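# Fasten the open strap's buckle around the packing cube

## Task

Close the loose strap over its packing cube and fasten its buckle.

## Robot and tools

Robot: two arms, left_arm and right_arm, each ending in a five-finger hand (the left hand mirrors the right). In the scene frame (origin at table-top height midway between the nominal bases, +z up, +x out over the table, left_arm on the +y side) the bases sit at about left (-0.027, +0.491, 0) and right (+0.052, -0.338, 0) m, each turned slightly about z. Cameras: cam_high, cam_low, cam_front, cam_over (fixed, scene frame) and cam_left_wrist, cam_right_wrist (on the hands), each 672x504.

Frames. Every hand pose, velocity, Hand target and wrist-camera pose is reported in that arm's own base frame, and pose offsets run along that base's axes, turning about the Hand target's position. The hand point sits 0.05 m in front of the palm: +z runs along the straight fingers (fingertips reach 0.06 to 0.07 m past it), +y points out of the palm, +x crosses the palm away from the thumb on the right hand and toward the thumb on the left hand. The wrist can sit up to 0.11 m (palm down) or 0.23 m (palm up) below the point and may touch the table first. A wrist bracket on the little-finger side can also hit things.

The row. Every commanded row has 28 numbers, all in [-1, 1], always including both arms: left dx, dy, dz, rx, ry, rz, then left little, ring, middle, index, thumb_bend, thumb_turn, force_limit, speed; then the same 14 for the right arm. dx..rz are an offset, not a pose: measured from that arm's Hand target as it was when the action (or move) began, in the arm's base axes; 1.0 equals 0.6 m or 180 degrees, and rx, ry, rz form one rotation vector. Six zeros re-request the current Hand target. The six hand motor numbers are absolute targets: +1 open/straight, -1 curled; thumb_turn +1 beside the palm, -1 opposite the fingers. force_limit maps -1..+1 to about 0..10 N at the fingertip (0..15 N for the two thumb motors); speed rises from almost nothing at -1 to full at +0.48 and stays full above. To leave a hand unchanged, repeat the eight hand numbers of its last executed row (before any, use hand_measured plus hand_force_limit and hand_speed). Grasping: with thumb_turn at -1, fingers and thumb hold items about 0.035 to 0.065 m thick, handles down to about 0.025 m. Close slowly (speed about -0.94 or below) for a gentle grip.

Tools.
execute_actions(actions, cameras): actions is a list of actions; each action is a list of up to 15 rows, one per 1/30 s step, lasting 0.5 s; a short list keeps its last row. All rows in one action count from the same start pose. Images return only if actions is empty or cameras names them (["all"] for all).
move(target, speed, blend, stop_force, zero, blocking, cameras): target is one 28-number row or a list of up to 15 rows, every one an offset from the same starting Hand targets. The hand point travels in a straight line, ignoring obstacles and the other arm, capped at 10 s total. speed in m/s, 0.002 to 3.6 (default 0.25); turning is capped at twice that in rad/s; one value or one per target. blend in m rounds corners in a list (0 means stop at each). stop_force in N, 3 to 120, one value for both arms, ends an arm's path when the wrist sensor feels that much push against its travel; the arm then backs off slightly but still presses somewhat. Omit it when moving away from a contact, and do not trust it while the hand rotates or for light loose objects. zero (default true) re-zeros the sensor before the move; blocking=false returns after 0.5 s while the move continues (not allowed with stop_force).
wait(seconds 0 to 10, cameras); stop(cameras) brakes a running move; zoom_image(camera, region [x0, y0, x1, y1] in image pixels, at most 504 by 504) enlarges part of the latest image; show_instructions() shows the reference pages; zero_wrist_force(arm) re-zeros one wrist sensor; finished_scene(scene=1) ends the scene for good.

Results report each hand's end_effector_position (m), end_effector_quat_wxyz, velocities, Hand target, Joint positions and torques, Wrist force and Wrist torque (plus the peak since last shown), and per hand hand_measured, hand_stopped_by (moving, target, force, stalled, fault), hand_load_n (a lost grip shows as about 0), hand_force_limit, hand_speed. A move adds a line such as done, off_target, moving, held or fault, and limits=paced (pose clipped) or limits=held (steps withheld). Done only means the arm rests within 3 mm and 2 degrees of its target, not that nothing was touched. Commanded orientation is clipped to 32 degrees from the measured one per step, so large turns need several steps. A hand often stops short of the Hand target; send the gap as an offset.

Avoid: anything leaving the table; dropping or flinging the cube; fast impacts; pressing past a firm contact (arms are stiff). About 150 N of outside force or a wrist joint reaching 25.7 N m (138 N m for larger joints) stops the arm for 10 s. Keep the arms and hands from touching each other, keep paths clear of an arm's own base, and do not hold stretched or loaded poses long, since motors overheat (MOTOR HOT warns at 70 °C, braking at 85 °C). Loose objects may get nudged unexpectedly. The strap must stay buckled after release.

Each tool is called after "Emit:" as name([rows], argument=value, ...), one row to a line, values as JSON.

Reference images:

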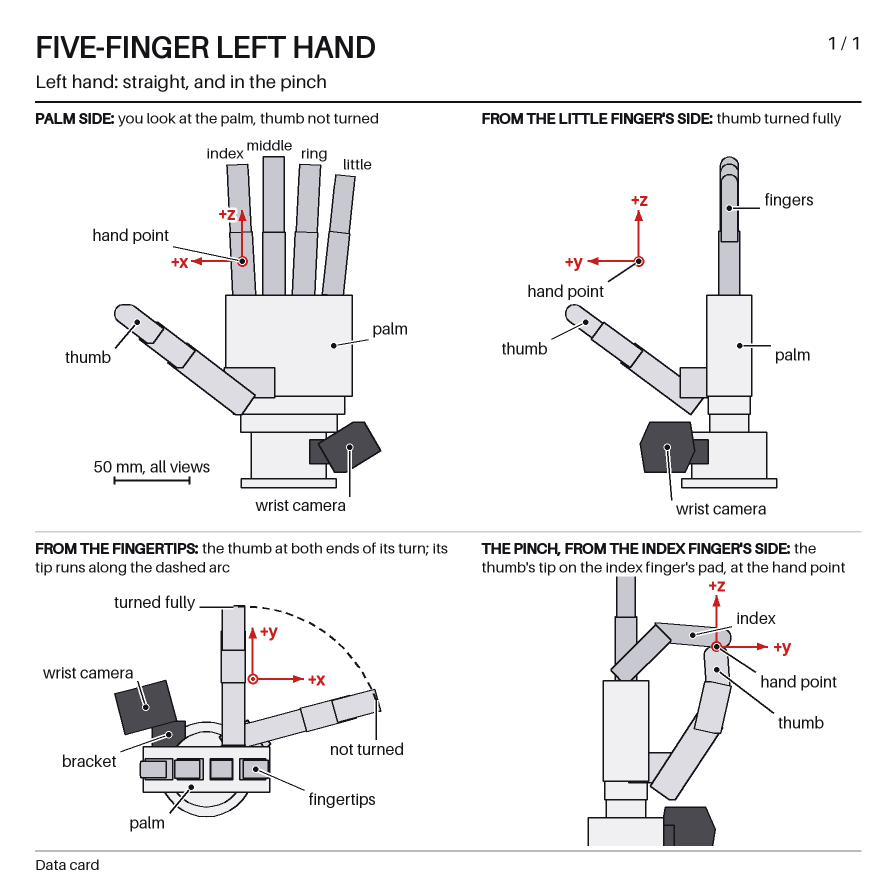

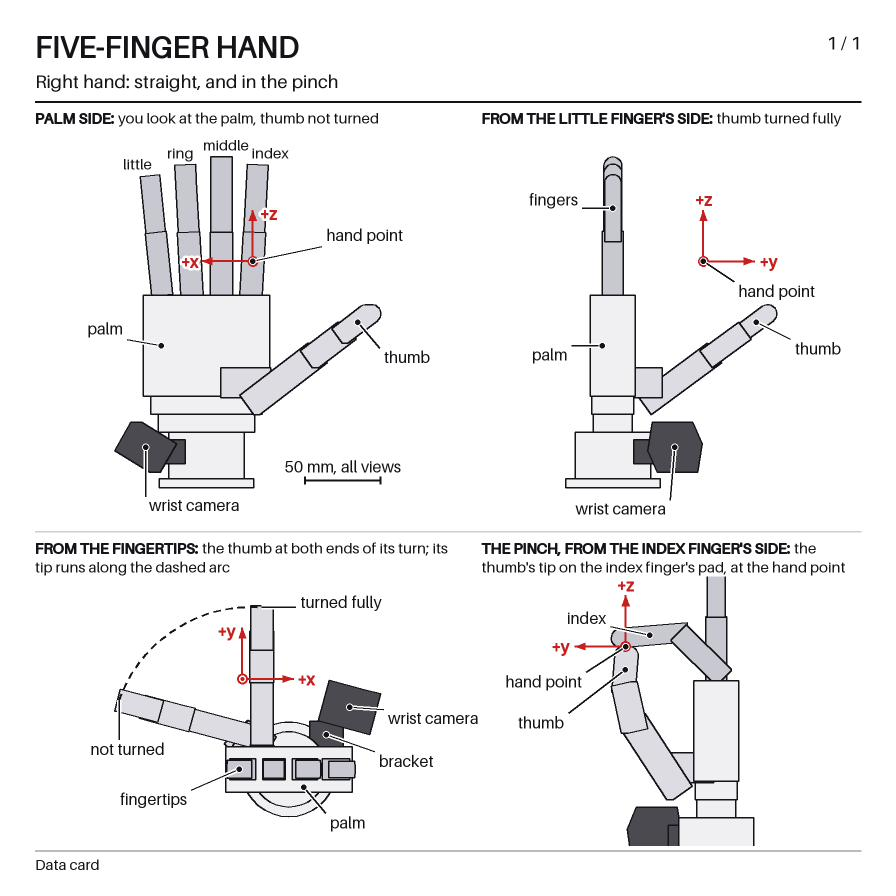

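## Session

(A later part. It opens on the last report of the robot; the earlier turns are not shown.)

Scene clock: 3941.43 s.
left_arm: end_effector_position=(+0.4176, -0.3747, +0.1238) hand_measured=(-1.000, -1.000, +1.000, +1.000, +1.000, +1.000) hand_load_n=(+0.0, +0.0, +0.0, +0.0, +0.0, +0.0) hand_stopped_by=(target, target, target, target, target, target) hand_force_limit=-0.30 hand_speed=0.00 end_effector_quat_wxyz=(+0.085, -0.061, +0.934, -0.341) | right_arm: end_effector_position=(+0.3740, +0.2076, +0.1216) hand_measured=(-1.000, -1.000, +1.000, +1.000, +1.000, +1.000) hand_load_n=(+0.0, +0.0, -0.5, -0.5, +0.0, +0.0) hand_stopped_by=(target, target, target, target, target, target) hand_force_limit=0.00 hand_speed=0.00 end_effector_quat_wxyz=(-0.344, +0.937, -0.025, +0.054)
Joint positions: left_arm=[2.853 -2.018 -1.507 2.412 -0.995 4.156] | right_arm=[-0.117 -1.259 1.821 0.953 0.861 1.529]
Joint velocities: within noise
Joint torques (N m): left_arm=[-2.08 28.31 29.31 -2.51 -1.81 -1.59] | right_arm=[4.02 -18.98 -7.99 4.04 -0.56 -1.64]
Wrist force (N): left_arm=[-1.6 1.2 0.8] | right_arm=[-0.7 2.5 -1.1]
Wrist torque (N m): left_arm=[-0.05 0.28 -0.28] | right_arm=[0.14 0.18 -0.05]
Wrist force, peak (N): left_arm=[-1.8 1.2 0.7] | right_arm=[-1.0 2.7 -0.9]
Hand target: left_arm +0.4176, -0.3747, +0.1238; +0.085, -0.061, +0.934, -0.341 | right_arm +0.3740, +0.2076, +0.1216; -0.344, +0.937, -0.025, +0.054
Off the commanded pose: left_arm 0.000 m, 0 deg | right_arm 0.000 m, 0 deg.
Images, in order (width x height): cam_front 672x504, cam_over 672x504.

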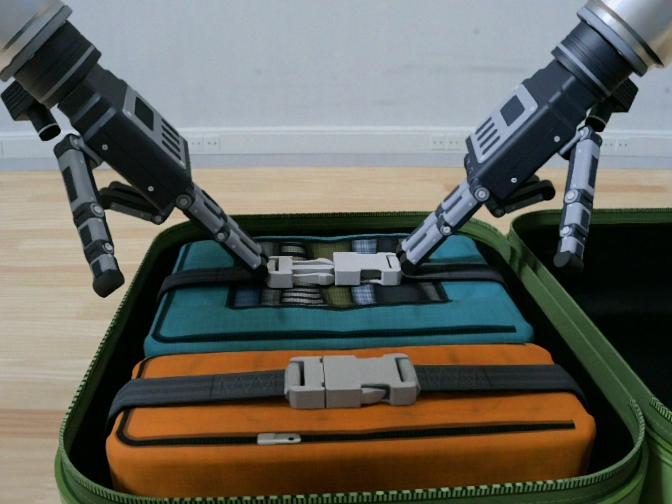

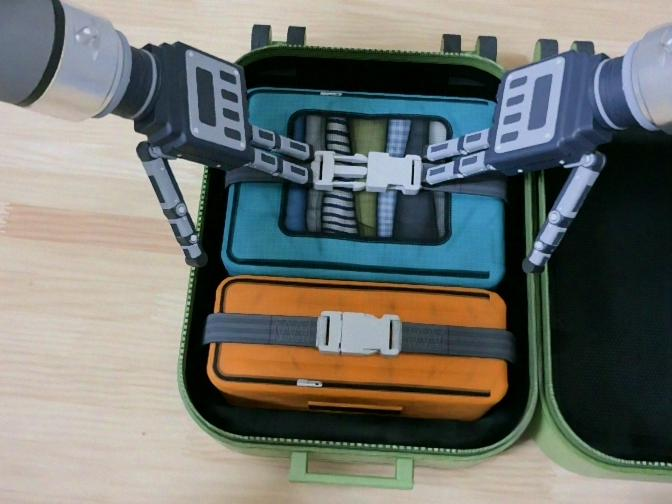

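Emit:
move(target=[0,0.0067,0.0583,0,0,0,-1,-1,1,1,1,1,-0.3,0.0, 0,0,0,0,0,0,-1,-1,1,1,1,1,0.0,0.0], speed=0.06)

Emit:
move(target=[0.0174,-0.0262,0,0,0,0,-1,-1,-1,1,1,1,-0.3,0.2, 0,0,0,0,0,0,-1,-1,1,1,1,1,0.0,0.0], speed=0.06, cameras=["cam_over","cam_front"])

Emit:
zoom_image(camera="cam_over", region=[280, 110, 380, 210])

Scene clock: 4123.63 s.
left_arm: end_effector_position=(+0.4178, -0.3707, +0.1589) hand_measured=(-1.000, -1.000, +1.000, +1.000, +1.000, +1.000) hand_load_n=(+0.0, +0.5, +0.0, +0.0, +0.0, -0.5) hand_stopped_by=(target, target, target, target, target, target) hand_force_limit=-0.30 hand_speed=0.00 end_effector_quat_wxyz=(+0.085, -0.061, +0.934, -0.342) end_effector_velocity=(+0.000, +0.000, -0.002) end_effector_angular_velocity=(-0.001, +0.002, +0.000) | right_arm: end_effector_position=(+0.3740, +0.2076, +0.1216) hand_measured=(-1.000, -1.000, +1.000, +1.000, +1.000, +1.000) hand_load_n=(+0.5, +0.0, -1.0, +0.0, +0.0, -0.5) hand_stopped_by=(target, target, target, target, target, target) hand_force_limit=0.00 hand_speed=0.00 end_effector_quat_wxyz=(-0.344, +0.937, -0.025, +0.054)
Joint positions: left_arm=[2.862 -1.986 -1.461 2.329 -0.991 4.165] | right_arm=[-0.117 -1.259 1.821 0.953 0.861 1.529]
Joint velocities: left_arm=[0 -0.002 -0.004 0.005 0.002 -0.001] | right_arm=[within noise]
Joint torques (N m): left_arm=[-1.82 25.01 8.23 -0.04 2.3 -0.32] | right_arm=[3.28 -19.24 -7.65 4.09 0.56 -1.72]
Wrist force (N): left_arm=[-1.6 1.2 0.9] | right_arm=[-0.8 2.0 -1.1]
Wrist torque (N m): left_arm=[-0.05 0.27 -0.27] | right_arm=[0.11 0.18 -0.07]
Wrist force, peak (N): left_arm=[-1.5 1.6 1.6] | right_arm=[-0.7 2.7 -0.9]
Hand target: left_arm +0.4176, -0.3707, +0.1588; +0.085, -0.061, +0.934, -0.341 | right_arm +0.3740, +0.2076, +0.1216; -0.344, +0.937, -0.025, +0.054
Off the commanded pose: left_arm 0.000 m, 0 deg | right_arm 0.000 m, 0 deg.
move: done

Scene clock: 4124.53 s.
left_arm: end_effector_position=(+0.4281, -0.3864, +0.1587) hand_measured=(-1.000, -1.000, -1.000, +1.000, +1.000, +1.000) hand_load_n=(+0.0, +0.0, +0.0, +0.0, +0.0, +0.0) hand_stopped_by=(target, target, target, target, target, target) hand_force_limit=-0.30 hand_speed=0.20 end_effector_quat_wxyz=(+0.085, -0.061, +0.934, -0.341) | right_arm: end_effector_position=(+0.3740, +0.2076, +0.1216) hand_measured=(-1.000, -1.000, +1.000, +1.000, +1.000, +1.000) hand_load_n=(+0.0, +0.0, -1.0, -0.5, +0.0, +0.0) hand_stopped_by=(target, target, target, target, target, target) hand_force_limit=0.00 hand_speed=0.00 end_effector_quat_wxyz=(-0.344, +0.937, -0.025, +0.054)
Joint positions: left_arm=[2.836 -2.025 -1.401 2.322 -1.003 4.137] | right_arm=[-0.117 -1.259 1.821 0.953 0.861 1.529]
Joint torques (N m): left_arm=[6.48 52.14 10.33 -0.03 3.51 2.04] | right_arm=[3.25 -19.07 -7.66 3.99 0.51 -1.67]
Wrist force (N): left_arm=[-1.3 1.1 1.2] | right_arm=[-0.8 1.9 -1.1]
Wrist torque (N m): left_arm=[-0.10 0.26 -0.18] | right_arm=[0.09 0.18 -0.07]
Wrist force, peak (N): left_arm=[-1.3 0.9 1.6] | right_arm=[-0.9 2.4 -1.0]
Hand target: left_arm +0.4281, -0.3864, +0.1588; +0.085, -0.061, +0.934, -0.341 | right_arm +0.3740, +0.2076, +0.1216; -0.344, +0.937, -0.025, +0.054
Off the commanded pose: left_arm 0.000 m, 0 deg | right_arm 0.000 m, 0 deg.
move: done
Images, in order (width x height): cam_front 672x504, cam_over 672x504.

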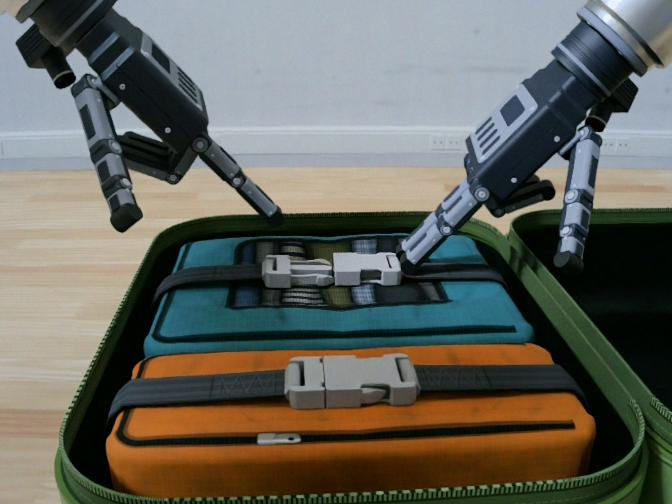

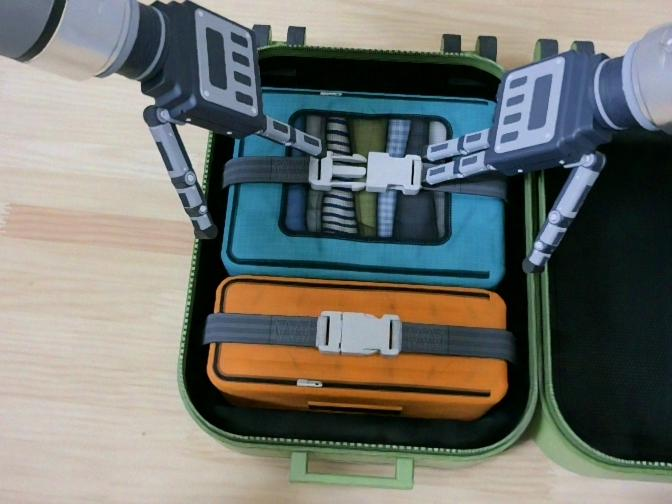

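Scaled by 5.040.

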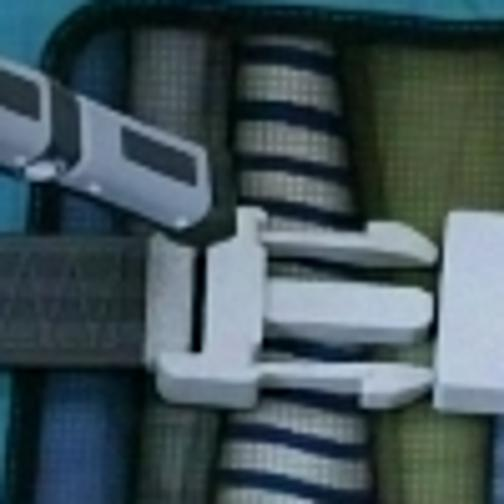

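Emit:
move(target=[0.0003,0.0058,-0.0417,0,0,0,-1,-1,-1,1,1,1,-0.3,0.2, 0,0,0,0,0,0,-1,-1,1,1,1,1,0.0,0.0], speed=0.06, cameras=["cam_over","cam_front"])

Emit:
zoom_image(camera="cam_over", region=[285, 130, 345, 200])

Emit:
zoom_image(camera="cam_front", region=[235, 225, 305, 295])

Scene clock: 4135.30 s.
left_arm: end_effector_position=(+0.4282, -0.3829, +0.1336) hand_measured=(-1.000, -1.000, -1.000, +1.000, +1.000, +1.000) hand_load_n=(+0.0, +0.0, +0.0, +0.0, +0.0, +0.0) hand_stopped_by=(target, target, target, target, target, target) hand_force_limit=-0.30 hand_speed=0.20 end_effector_quat_wxyz=(+0.084, -0.061, +0.934, -0.341) | right_arm: end_effector_position=(+0.3740, +0.2076, +0.1216) hand_measured=(-1.000, -1.000, +1.000, +1.000, +1.000, +1.000) hand_load_n=(+0.0, +0.0, -0.5, -0.5, +0.0, -0.5) hand_stopped_by=(target, target, target, target, target, target) hand_force_limit=0.00 hand_speed=0.00 end_effector_quat_wxyz=(-0.344, +0.937, -0.025, +0.054)
Joint positions: left_arm=[2.843 -2.04 -1.447 2.378 -0.999 4.145] | right_arm=[-0.117 -1.259 1.821 0.953 0.861 1.529]
Joint torques (N m): left_arm=[-2.75 50.13 30.79 -3.32 2.38 -1.41] | right_arm=[4.2 -19.55 -7.75 4.09 0.58 -1.65]
Wrist force (N): left_arm=[-1.6 1.0 1.0] | right_arm=[-1.0 2.3 -0.9]
Wrist torque (N m): left_arm=[-0.08 0.29 -0.27] | right_arm=[0.13 0.20 -0.06]
Wrist force, peak (N): left_arm=[-1.5 1.4 1.4] | right_arm=[-0.8 2.4 -1.0]
Hand target: left_arm +0.4283, -0.3830, +0.1337; +0.085, -0.061, +0.934, -0.341 | right_arm +0.3740, +0.2076, +0.1216; -0.344, +0.937, -0.025, +0.054
Off the commanded pose: left_arm 0.000 m, 0 deg | right_arm 0.000 m, 0 deg.
move: done
Images, in order (width x height): cam_front 672x504, cam_over 672x504.

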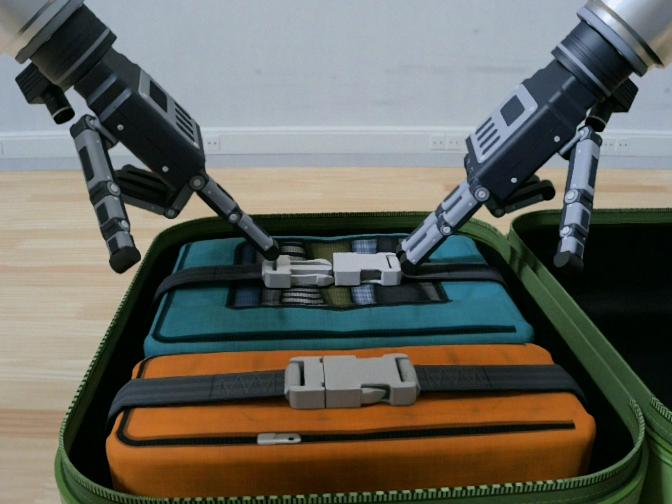

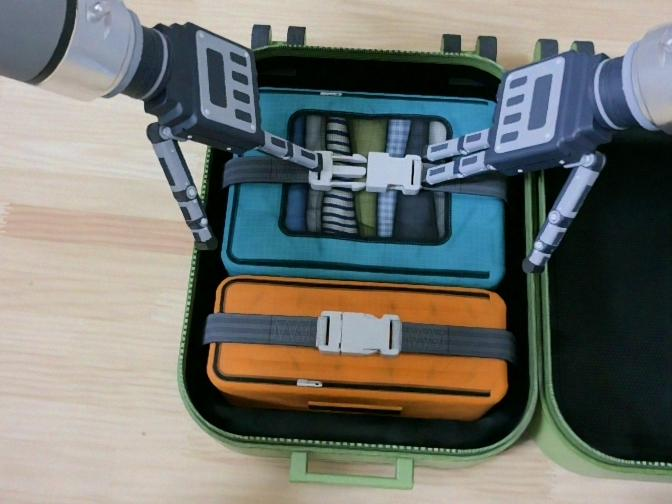

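Scaled by 7.200.

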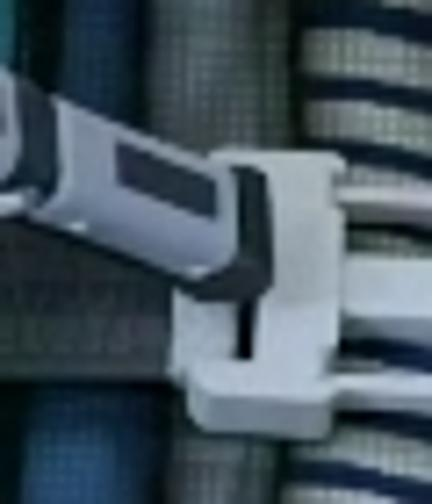

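Scaled by 7.200.

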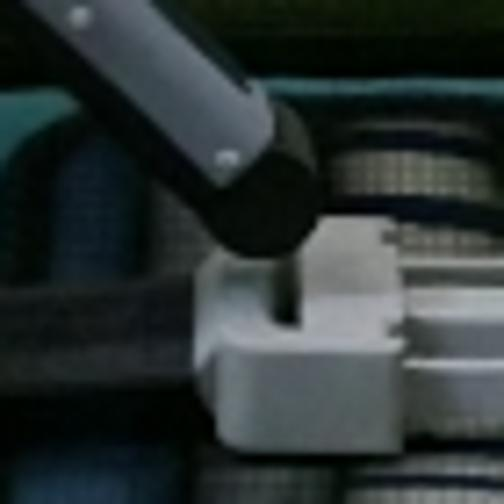

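Emit:
move(target=[0,0,-0.0133,0,0,0,-1,-1,-1,1,1,1,-0.3,0.2, 0,0,0,0,0,0,-1,-1,1,1,1,1,0.0,0.0], speed=0.01, stop_force=3, cameras=["cam_over","cam_front"])

Emit:
zoom_image(camera="cam_over", region=[285, 130, 345, 200])

Emit:
zoom_image(camera="cam_front", region=[235, 225, 305, 295])

Emit:
zoom_image(camera="cam_front", region=[285, 235, 385, 305])

Scene clock: 4153.57 s.
left_arm: end_effector_position=(+0.4282, -0.3829, +0.1257) hand_measured=(-1.000, -1.000, -1.000, +1.000, +1.000, +1.000) hand_load_n=(+0.0, +0.0, +0.0, +0.0, +0.0, +0.0) hand_stopped_by=(target, target, target, target, target, target) hand_force_limit=-0.30 hand_speed=0.20 end_effector_quat_wxyz=(+0.085, -0.061, +0.934, -0.341) | right_arm: end_effector_position=(+0.3740, +0.2076, +0.1216) hand_measured=(-1.000, -1.000, +1.000, +1.000, +1.000, +1.000) hand_load_n=(+0.0, +0.0, -1.0, -0.5, +0.0, +0.0) hand_stopped_by=(target, target, target, target, target, target) hand_force_limit=0.00 hand_speed=0.00 end_effector_quat_wxyz=(-0.344, +0.937, -0.025, +0.054)
Joint positions: left_arm=[2.843 -2.046 -1.458 2.397 -0.999 4.145] | right_arm=[-0.117 -1.259 1.821 0.953 0.861 1.529]
Joint torques (N m): left_arm=[-4.97 44.79 29.68 -3.07 -2.08 -1.39] | right_arm=[4.08 -19.59 -8.42 4.08 0.57 -1.62]
Wrist force (N): left_arm=[-1.6 0.6 0.5] | right_arm=[-0.9 1.9 -1.2]
Wrist torque (N m): left_arm=[-0.07 0.29 -0.27] | right_arm=[0.10 0.19 -0.07]
Wrist force, peak (N): left_arm=[-1.6 1.2 1.2] | right_arm=[-1.0 2.4 -1.1]
Hand target: left_arm +0.4283, -0.3830, +0.1258; +0.085, -0.061, +0.934, -0.341 | right_arm +0.3740, +0.2076, +0.1216; -0.344, +0.937, -0.025, +0.054
Off the commanded pose: left_arm 0.000 m, 0 deg | right_arm 0.000 m, 0 deg.
move: done
Images, in order (width x height): cam_front 672x504, cam_over 672x504.

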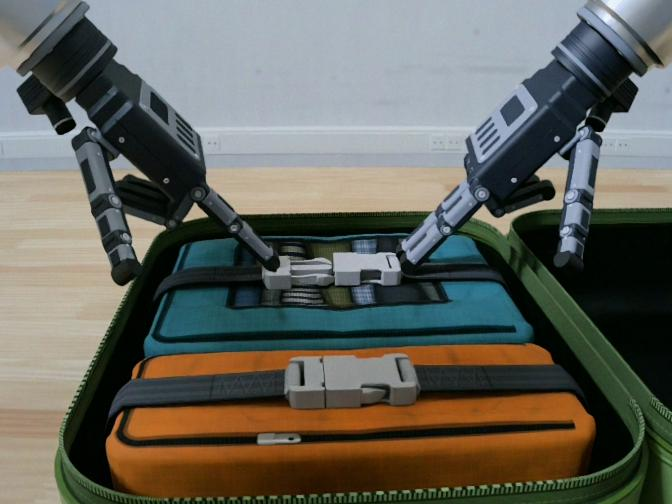

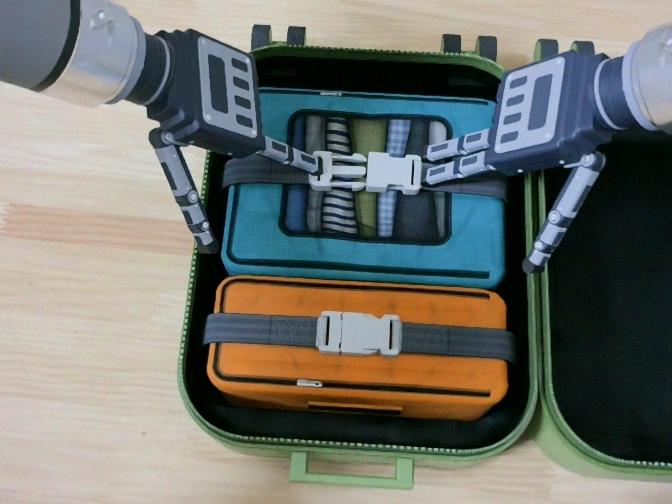

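Scaled by 7.200.

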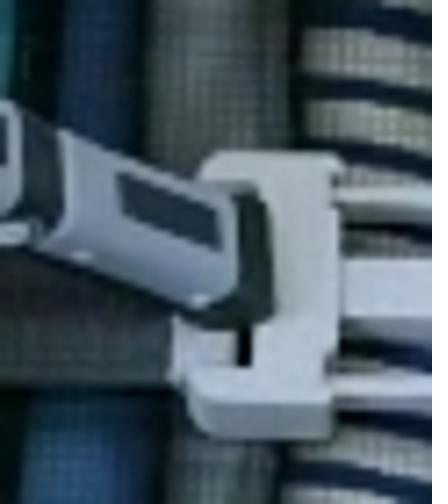

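Scaled by 7.200.

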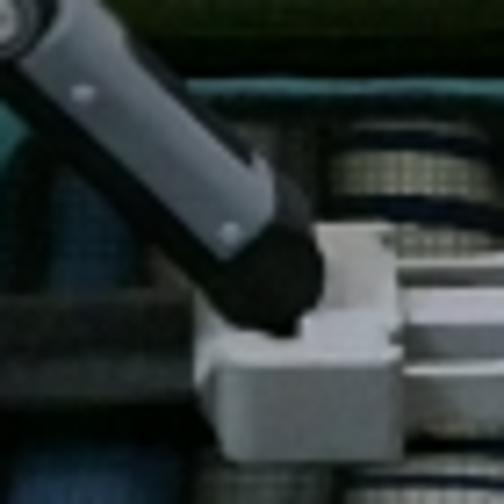

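Scaled by 5.040.

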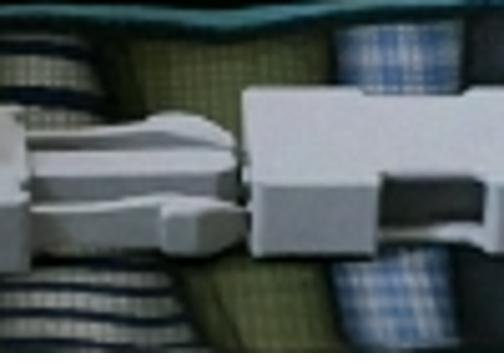

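Emit:
zoom_image(camera="cam_over", region=[330, 135, 410, 195])

Scaled by 6.300.

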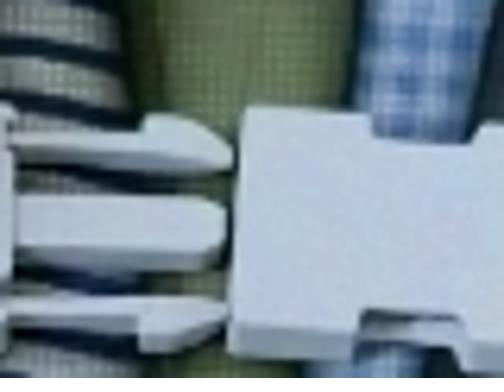

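Emit:
move(target=[0.0009,-0.0100,0,0,0,0,-1,-1,-1,1,1,1,-0.3,0.2, 0,0,0,0,0,0,-1,-1,1,1,1,1,0.0,0.0], speed=0.01, stop_force=4, cameras=["cam_over","cam_front"])

Emit:
zoom_image(camera="cam_over", region=[330, 135, 410, 195])

Emit:
zoom_image(camera="cam_front", region=[235, 225, 305, 295])

Emit:
zoom_image(camera="cam_front", region=[285, 235, 385, 305])

Scene clock: 4172.83 s.
left_arm: end_effector_position=(+0.4288, -0.3890, +0.1257) hand_measured=(-1.000, -1.000, -1.000, +1.000, +1.000, +1.000) hand_load_n=(+0.0, +0.0, +0.0, +0.0, +0.0, +0.0) hand_stopped_by=(target, target, target, target, target, target) hand_force_limit=-0.30 hand_speed=0.20 end_effector_quat_wxyz=(+0.085, -0.061, +0.934, -0.341) | right_arm: end_effector_position=(+0.3740, +0.2076, +0.1216) hand_measured=(-1.000, -1.000, +1.000, +1.000, +1.000, +1.000) hand_load_n=(+0.0, +0.0, -1.0, -0.5, +0.0, -0.5) hand_stopped_by=(target, target, target, target, target, target) hand_force_limit=0.00 hand_speed=0.00 end_effector_quat_wxyz=(-0.344, +0.937, -0.025, +0.054)
Joint positions: left_arm=[2.831 -2.054 -1.445 2.398 -1.005 4.132] | right_arm=[-0.117 -1.259 1.821 0.953 0.861 1.529]
Joint torques (N m): left_arm=[6.6 50.85 8.31 -1.4 3.45 1.8] | right_arm=[3.6 -19.99 -8.17 3.98 0.47 -1.6]
Wrist force (N): left_arm=[-1.7 0.9 -0.7] | right_arm=[-0.6 2.8 -1.4]
Wrist torque (N m): left_arm=[0.04 0.28 -0.19] | right_arm=[0.16 0.19 -0.05]
Wrist force, peak (N): left_arm=[-2.0 1.7 -0.8] | right_arm=[-0.7 2.9 -1.6]
Hand target: left_arm +0.4288, -0.3890, +0.1258; +0.085, -0.061, +0.934, -0.341 | right_arm +0.3740, +0.2076, +0.1216; -0.344, +0.937, -0.025, +0.054
Off the commanded pose: left_arm 0.000 m, 0 deg | right_arm 0.000 m, 0 deg.
move: done
Images, in order (width x height): cam_front 672x504, cam_over 672x504.

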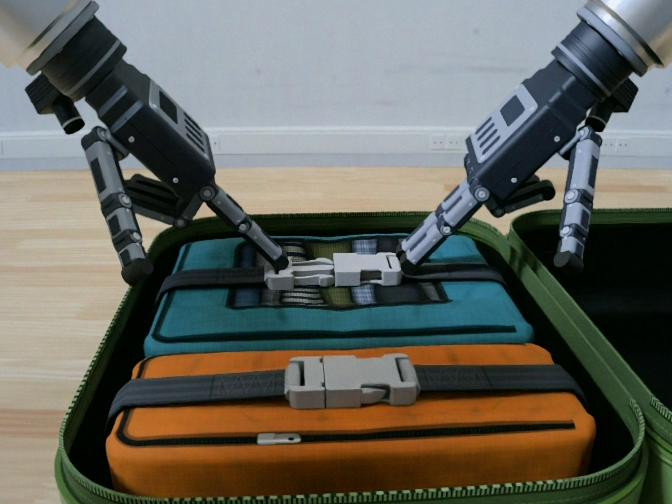

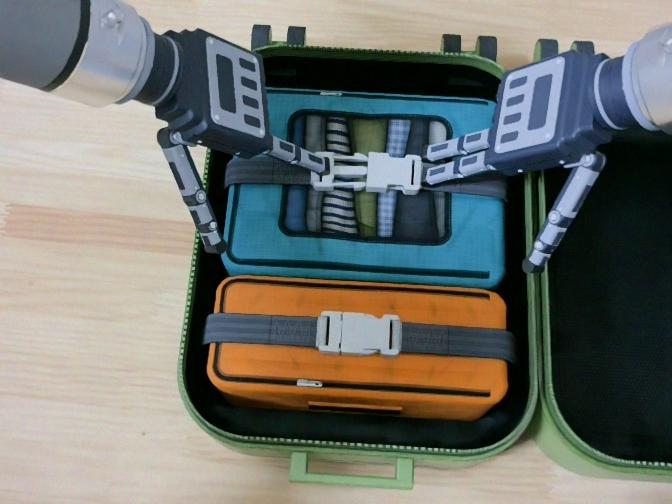

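Scaled by 6.300.

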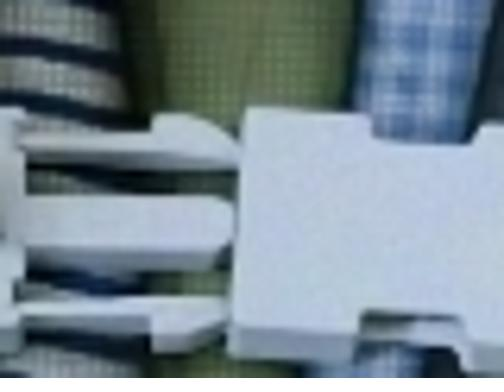

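Scaled by 7.200.

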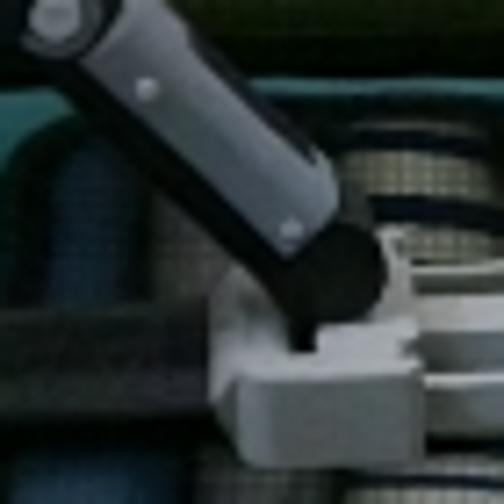

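Scaled by 5.040.

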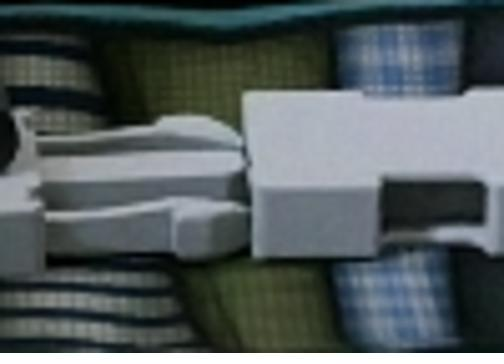

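Emit:
move([
  [0,0,0.0133,0,0,0,-1,-1,-1,1,1,1,-0.3,0.2, 0,0,0,0,0,0,-1,-1,1,1,1,1,0.0,0.0],
  [-0.0005,0.0100,0.0133,0,0,0,-1,-1,-1,1,1,1,-0.3,0.2, 0,0,0,0,0,0,-1,-1,1,1,1,1,0.0,0.0],
], speed=0.04)

Emit:
move(target=[0,0,-0.0267,0,0,0,-1,-1,-1,1,1,1,-0.3,0.2, 0,0,0,0,0,0,-1,-1,1,1,1,1,0.0,0.0], speed=0.01, stop_force=5, cameras=["cam_over","cam_front"])

Emit:
zoom_image(camera="cam_over", region=[285, 130, 345, 200])

Emit:
zoom_image(camera="cam_front", region=[235, 225, 305, 295])

Emit:
zoom_image(camera="cam_front", region=[285, 235, 385, 305])

Scene clock: 4189.67 s.
left_arm: end_effector_position=(+0.4284, -0.3830, +0.1339) hand_measured=(-1.000, -1.000, -1.000, +1.000, +1.000, +1.000) hand_load_n=(+0.0, +0.0, +0.0, +0.0, +0.0, +0.0) hand_stopped_by=(target, target, target, target, target, target) hand_force_limit=-0.30 hand_speed=0.20 end_effector_quat_wxyz=(+0.085, -0.061, +0.934, -0.342) end_effector_velocity=(+0.000, -0.001, +0.000) end_effector_angular_velocity=(+0.000, +0.001, +0.002) | right_arm: end_effector_position=(+0.3740, +0.2076, +0.1216) hand_measured=(-1.000, -1.000, +1.000, +1.000, +1.000, +1.000) hand_load_n=(+0.0, +0.0, -0.5, -0.5, +0.0, +0.0) hand_stopped_by=(target, target, target, target, target, target) hand_force_limit=0.00 hand_speed=0.00 end_effector_quat_wxyz=(-0.344, +0.937, -0.025, +0.054)
Joint positions: left_arm=[2.843 -2.04 -1.446 2.378 -0.999 4.145] | right_arm=[-0.117 -1.259 1.821 0.953 0.861 1.529]
Joint velocities: left_arm=[-0.002 -0.002 0.004 0 -0.002 -0.005] | right_arm=[within noise]
Joint torques (N m): left_arm=[-6.52 25.22 30.76 -1.42 -1.96 -1.69] | right_arm=[3.63 -19.89 -7.71 3.95 0.56 -1.62]
Wrist force (N): left_arm=[-1.6 0.9 1.0] | right_arm=[-0.8 2.0 -1.0]
Wrist torque (N m): left_arm=[-0.11 0.29 -0.20] | right_arm=[0.10 0.18 -0.06]
Wrist force, peak (N): left_arm=[-1.7 1.1 1.1] | right_arm=[-0.8 2.9 -1.6]
Hand target: left_arm +0.4285, -0.3830, +0.1337; +0.085, -0.061, +0.934, -0.341 | right_arm +0.3740, +0.2076, +0.1216; -0.344, +0.937, -0.025, +0.054
Off the commanded pose: left_arm 0.000 m, 0 deg | right_arm 0.000 m, 0 deg.
move: done

Scene clock: 4191.93 s.
left_arm: end_effector_position=(+0.4285, -0.3830, +0.1216) hand_measured=(-1.000, -1.000, -1.000, +1.000, +1.000, +1.000) hand_load_n=(+0.0, +0.0, +0.0, +0.5, +0.0, -0.5) hand_stopped_by=(target, target, target, target, target, target) hand_force_limit=-0.30 hand_speed=0.20 end_effector_quat_wxyz=(+0.085, -0.061, +0.934, -0.341) | right_arm: end_effector_position=(+0.3740, +0.2076, +0.1216) hand_measured=(-1.000, -1.000, +1.000, +1.000, +1.000, +1.000) hand_load_n=(+0.0, +0.0, -1.0, -0.5, +0.0, -0.5) hand_stopped_by=(target, target, target, target, target, target) hand_force_limit=0.00 hand_speed=0.00 end_effector_quat_wxyz=(-0.344, +0.937, -0.025, +0.054)
Joint positions: left_arm=[2.843 -2.05 -1.463 2.406 -0.999 4.145] | right_arm=[-0.117 -1.259 1.821 0.953 0.861 1.529]
Joint torques (N m): left_arm=[-6.54 49.55 29.33 -2.25 -1.91 1.41] | right_arm=[3.6 -20.05 -7.58 3.86 0.51 -1.58]
Wrist force (N): left_arm=[-1.9 -1.2 -2.6] | right_arm=[-0.6 2.0 -0.9]
Wrist torque (N m): left_arm=[0.23 0.31 -0.23] | right_arm=[0.09 0.15 -0.05]
Wrist force, peak (N): left_arm=[-1.9 -1.9 -3.3] | right_arm=[-0.9 2.5 -0.9]
Hand target: left_arm +0.4285, -0.3830, +0.1216; +0.085, -0.061, +0.934, -0.341 (not the last commanded pose) | right_arm +0.3740, +0.2076, +0.1216; -0.344, +0.937, -0.025, +0.054
Off the commanded pose: left_arm 0.004 m, 0 deg | right_arm 0.000 m, 0 deg.
move: contact (left_arm)
Images, in order (width x height): cam_front 672x504, cam_over 672x504.

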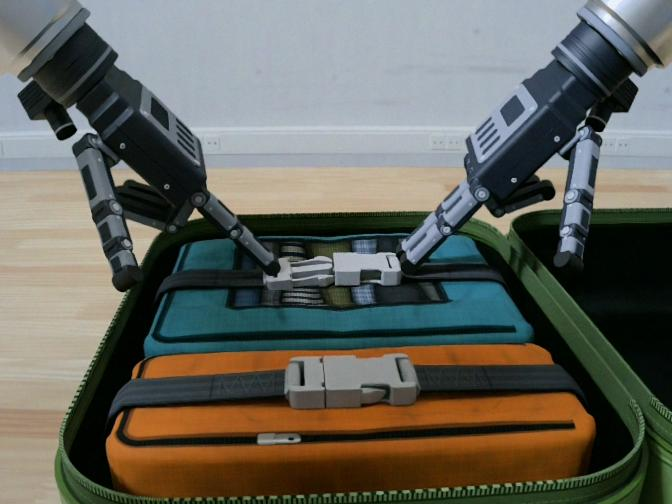

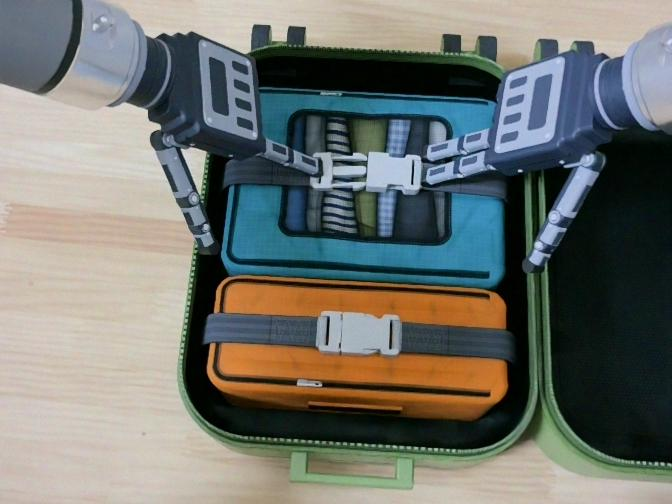

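Scaled by 7.200.

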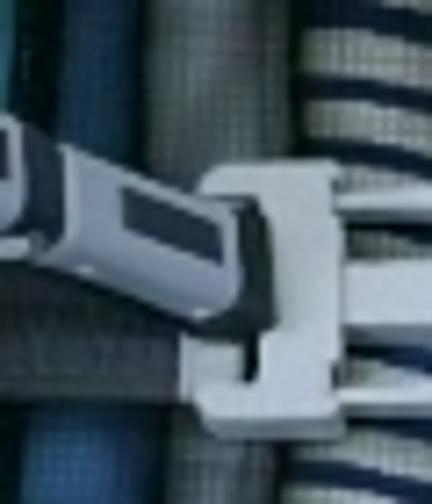

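Scaled by 7.200.

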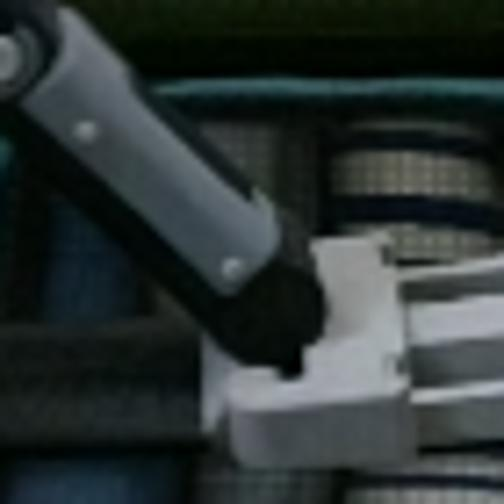

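Scaled by 5.040.

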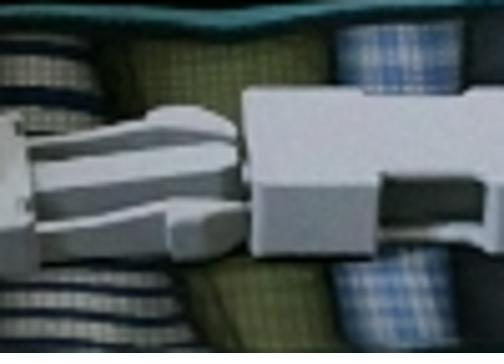

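Emit:
move(target=[0.0005,-0.0067,0,0,0,0,-1,-1,-1,1,1,1,-0.3,0.2, 0,0,0,0,0,0,-1,-1,1,1,1,1,0.0,0.0], speed=0.01, stop_force=6, cameras=["cam_over","cam_front"])

Emit:
zoom_image(camera="cam_over", region=[285, 130, 385, 200])

Emit:
zoom_image(camera="cam_front", region=[235, 225, 305, 295])

Emit:
zoom_image(camera="cam_front", region=[285, 235, 385, 305])

Scene clock: 4205.80 s.
left_arm: end_effector_position=(+0.4287, -0.3851, +0.1217) hand_measured=(-1.000, -1.000, -1.000, +1.000, +1.000, +1.000) hand_load_n=(+0.0, +0.0, +0.0, -2.0, +0.0, -0.5) hand_stopped_by=(target, target, target, target, target, target) hand_force_limit=-0.30 hand_speed=0.20 end_effector_quat_wxyz=(+0.085, -0.061, +0.934, -0.341) | right_arm: end_effector_position=(+0.3740, +0.2076, +0.1216) hand_measured=(-1.000, -1.000, +1.000, +1.000, +1.000, +1.000) hand_load_n=(+0.0, +0.0, -3.0, -2.0, +0.0, +0.0) hand_stopped_by=(target, target, target, target, target, target) hand_force_limit=0.00 hand_speed=0.00 end_effector_quat_wxyz=(-0.344, +0.937, -0.025, +0.054)
Joint positions: left_arm=[2.839 -2.053 -1.459 2.406 -1.001 4.14] | right_arm=[-0.117 -1.259 1.821 0.953 0.862 1.529]
Joint torques (N m): left_arm=[5.02 50.06 7.05 -2.25 3.81 1.84] | right_arm=[3.63 -19.73 -7.72 3.87 -2.54 -1.43]
Wrist force (N): left_arm=[-2.7 2.5 -6.6] | right_arm=[0.0 5.0 -4.3]
Wrist torque (N m): left_arm=[0.32 0.25 -0.28] | right_arm=[0.25 0.29 0.01]
Wrist force, peak (N): left_arm=[-2.8 2.9 -7.9] | right_arm=[0.3 5.7 -4.8]
Hand target: left_arm +0.4287, -0.3851, +0.1217; +0.085, -0.061, +0.934, -0.341 (not the last commanded pose) | right_arm +0.3740, +0.2076, +0.1216; -0.344, +0.937, -0.025, +0.054
Off the commanded pose: left_arm 0.002 m, 0 deg | right_arm 0.000 m, 0 deg.
move: contact (left_arm)
Images, in order (width x height): cam_front 672x504, cam_over 672x504.

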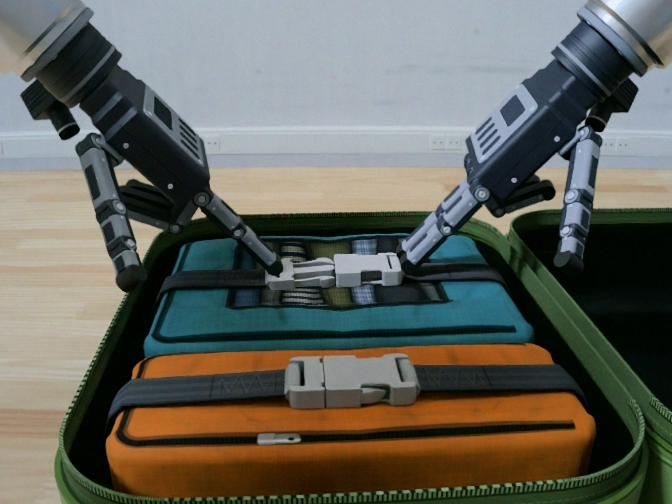

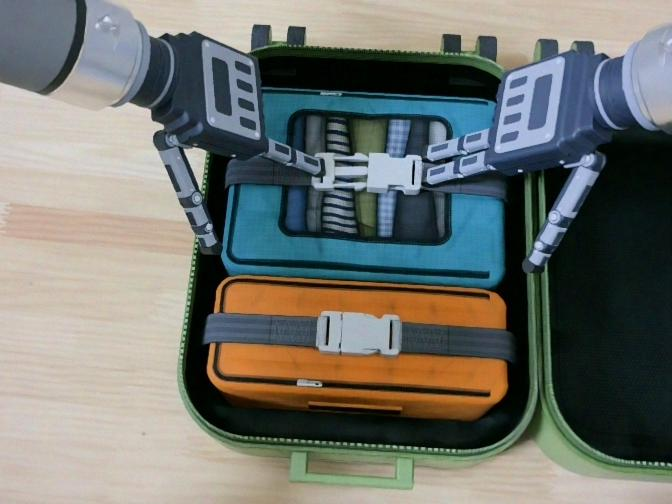

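Scaled by 5.040.

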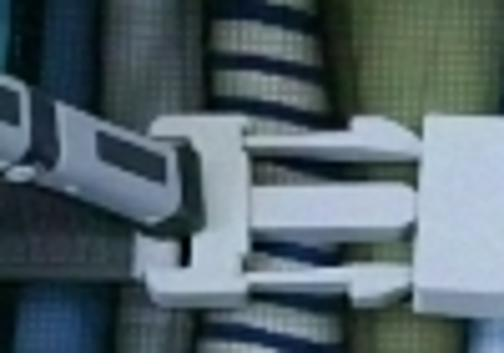

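Scaled by 7.200.

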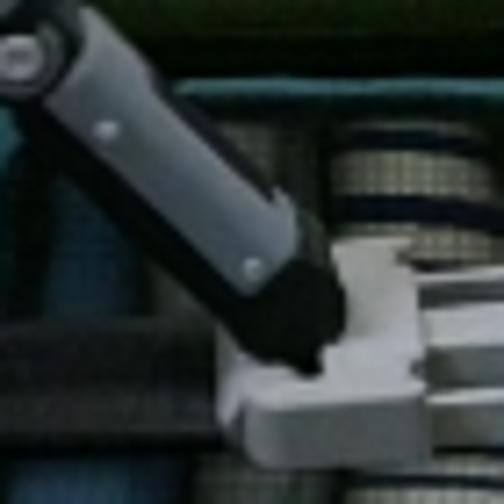

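Scaled by 5.040.

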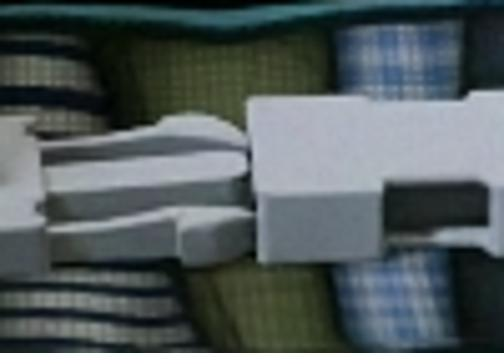

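Emit:
zoom_image(camera="cam_front", region=[310, 248, 355, 293])

Emit:
zoom_image(camera="cam_over", region=[340, 146, 385, 196])

Scaled by 11.200.

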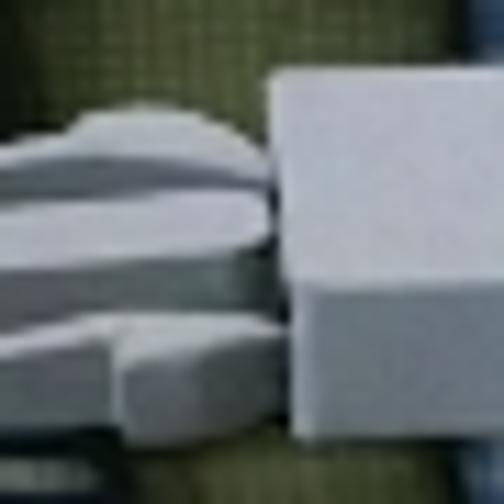

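Scaled by 10.080.

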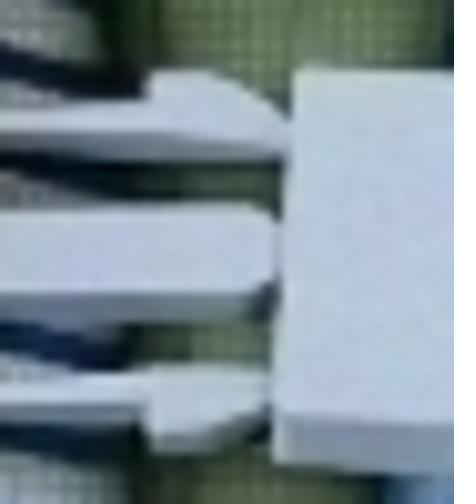

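Emit:
zoom_image(camera="cam_front", region=[316, 266, 346, 292])

Emit:
zoom_image(camera="cam_front", region=[316, 250, 346, 276])

Scaled by 16.800.

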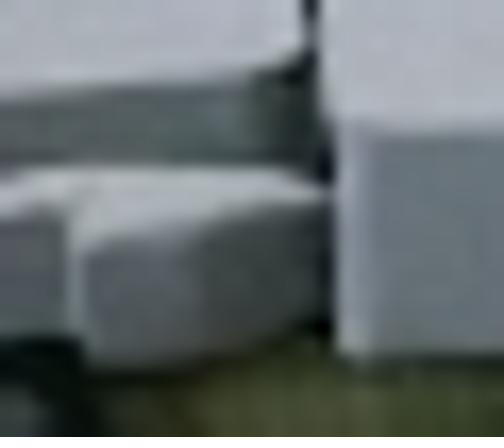

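Scaled by 16.800.

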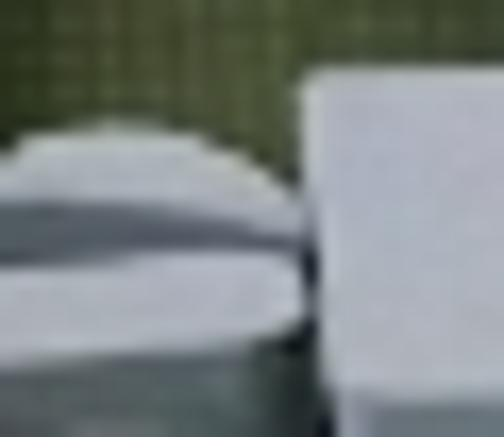

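Emit:
zoom_image(camera="cam_front", region=[280, 345, 420, 415])

Emit:
zoom_image(camera="cam_front", region=[345, 360, 405, 410])

Emit:
zoom_image(camera="cam_over", region=[310, 300, 410, 365])

Scaled by 3.600.

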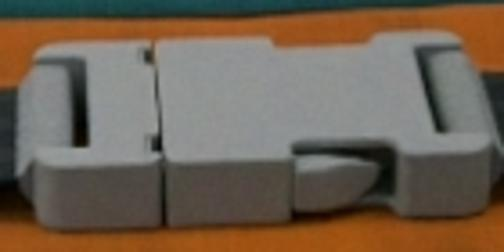

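Scaled by 8.400.

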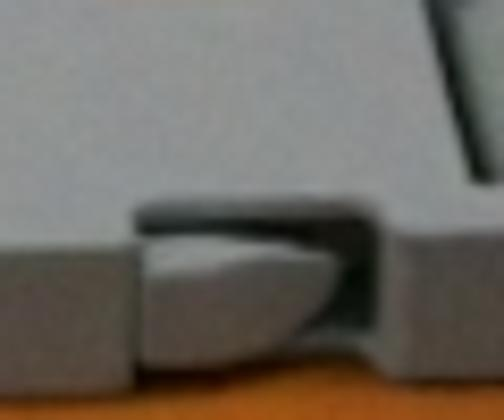

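Scaled by 5.040.

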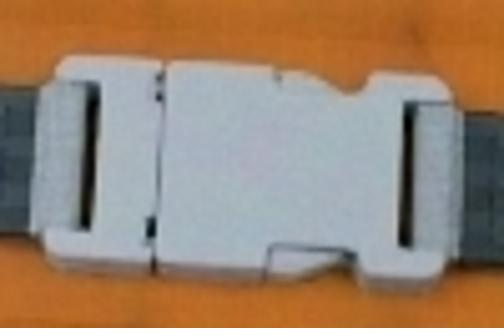

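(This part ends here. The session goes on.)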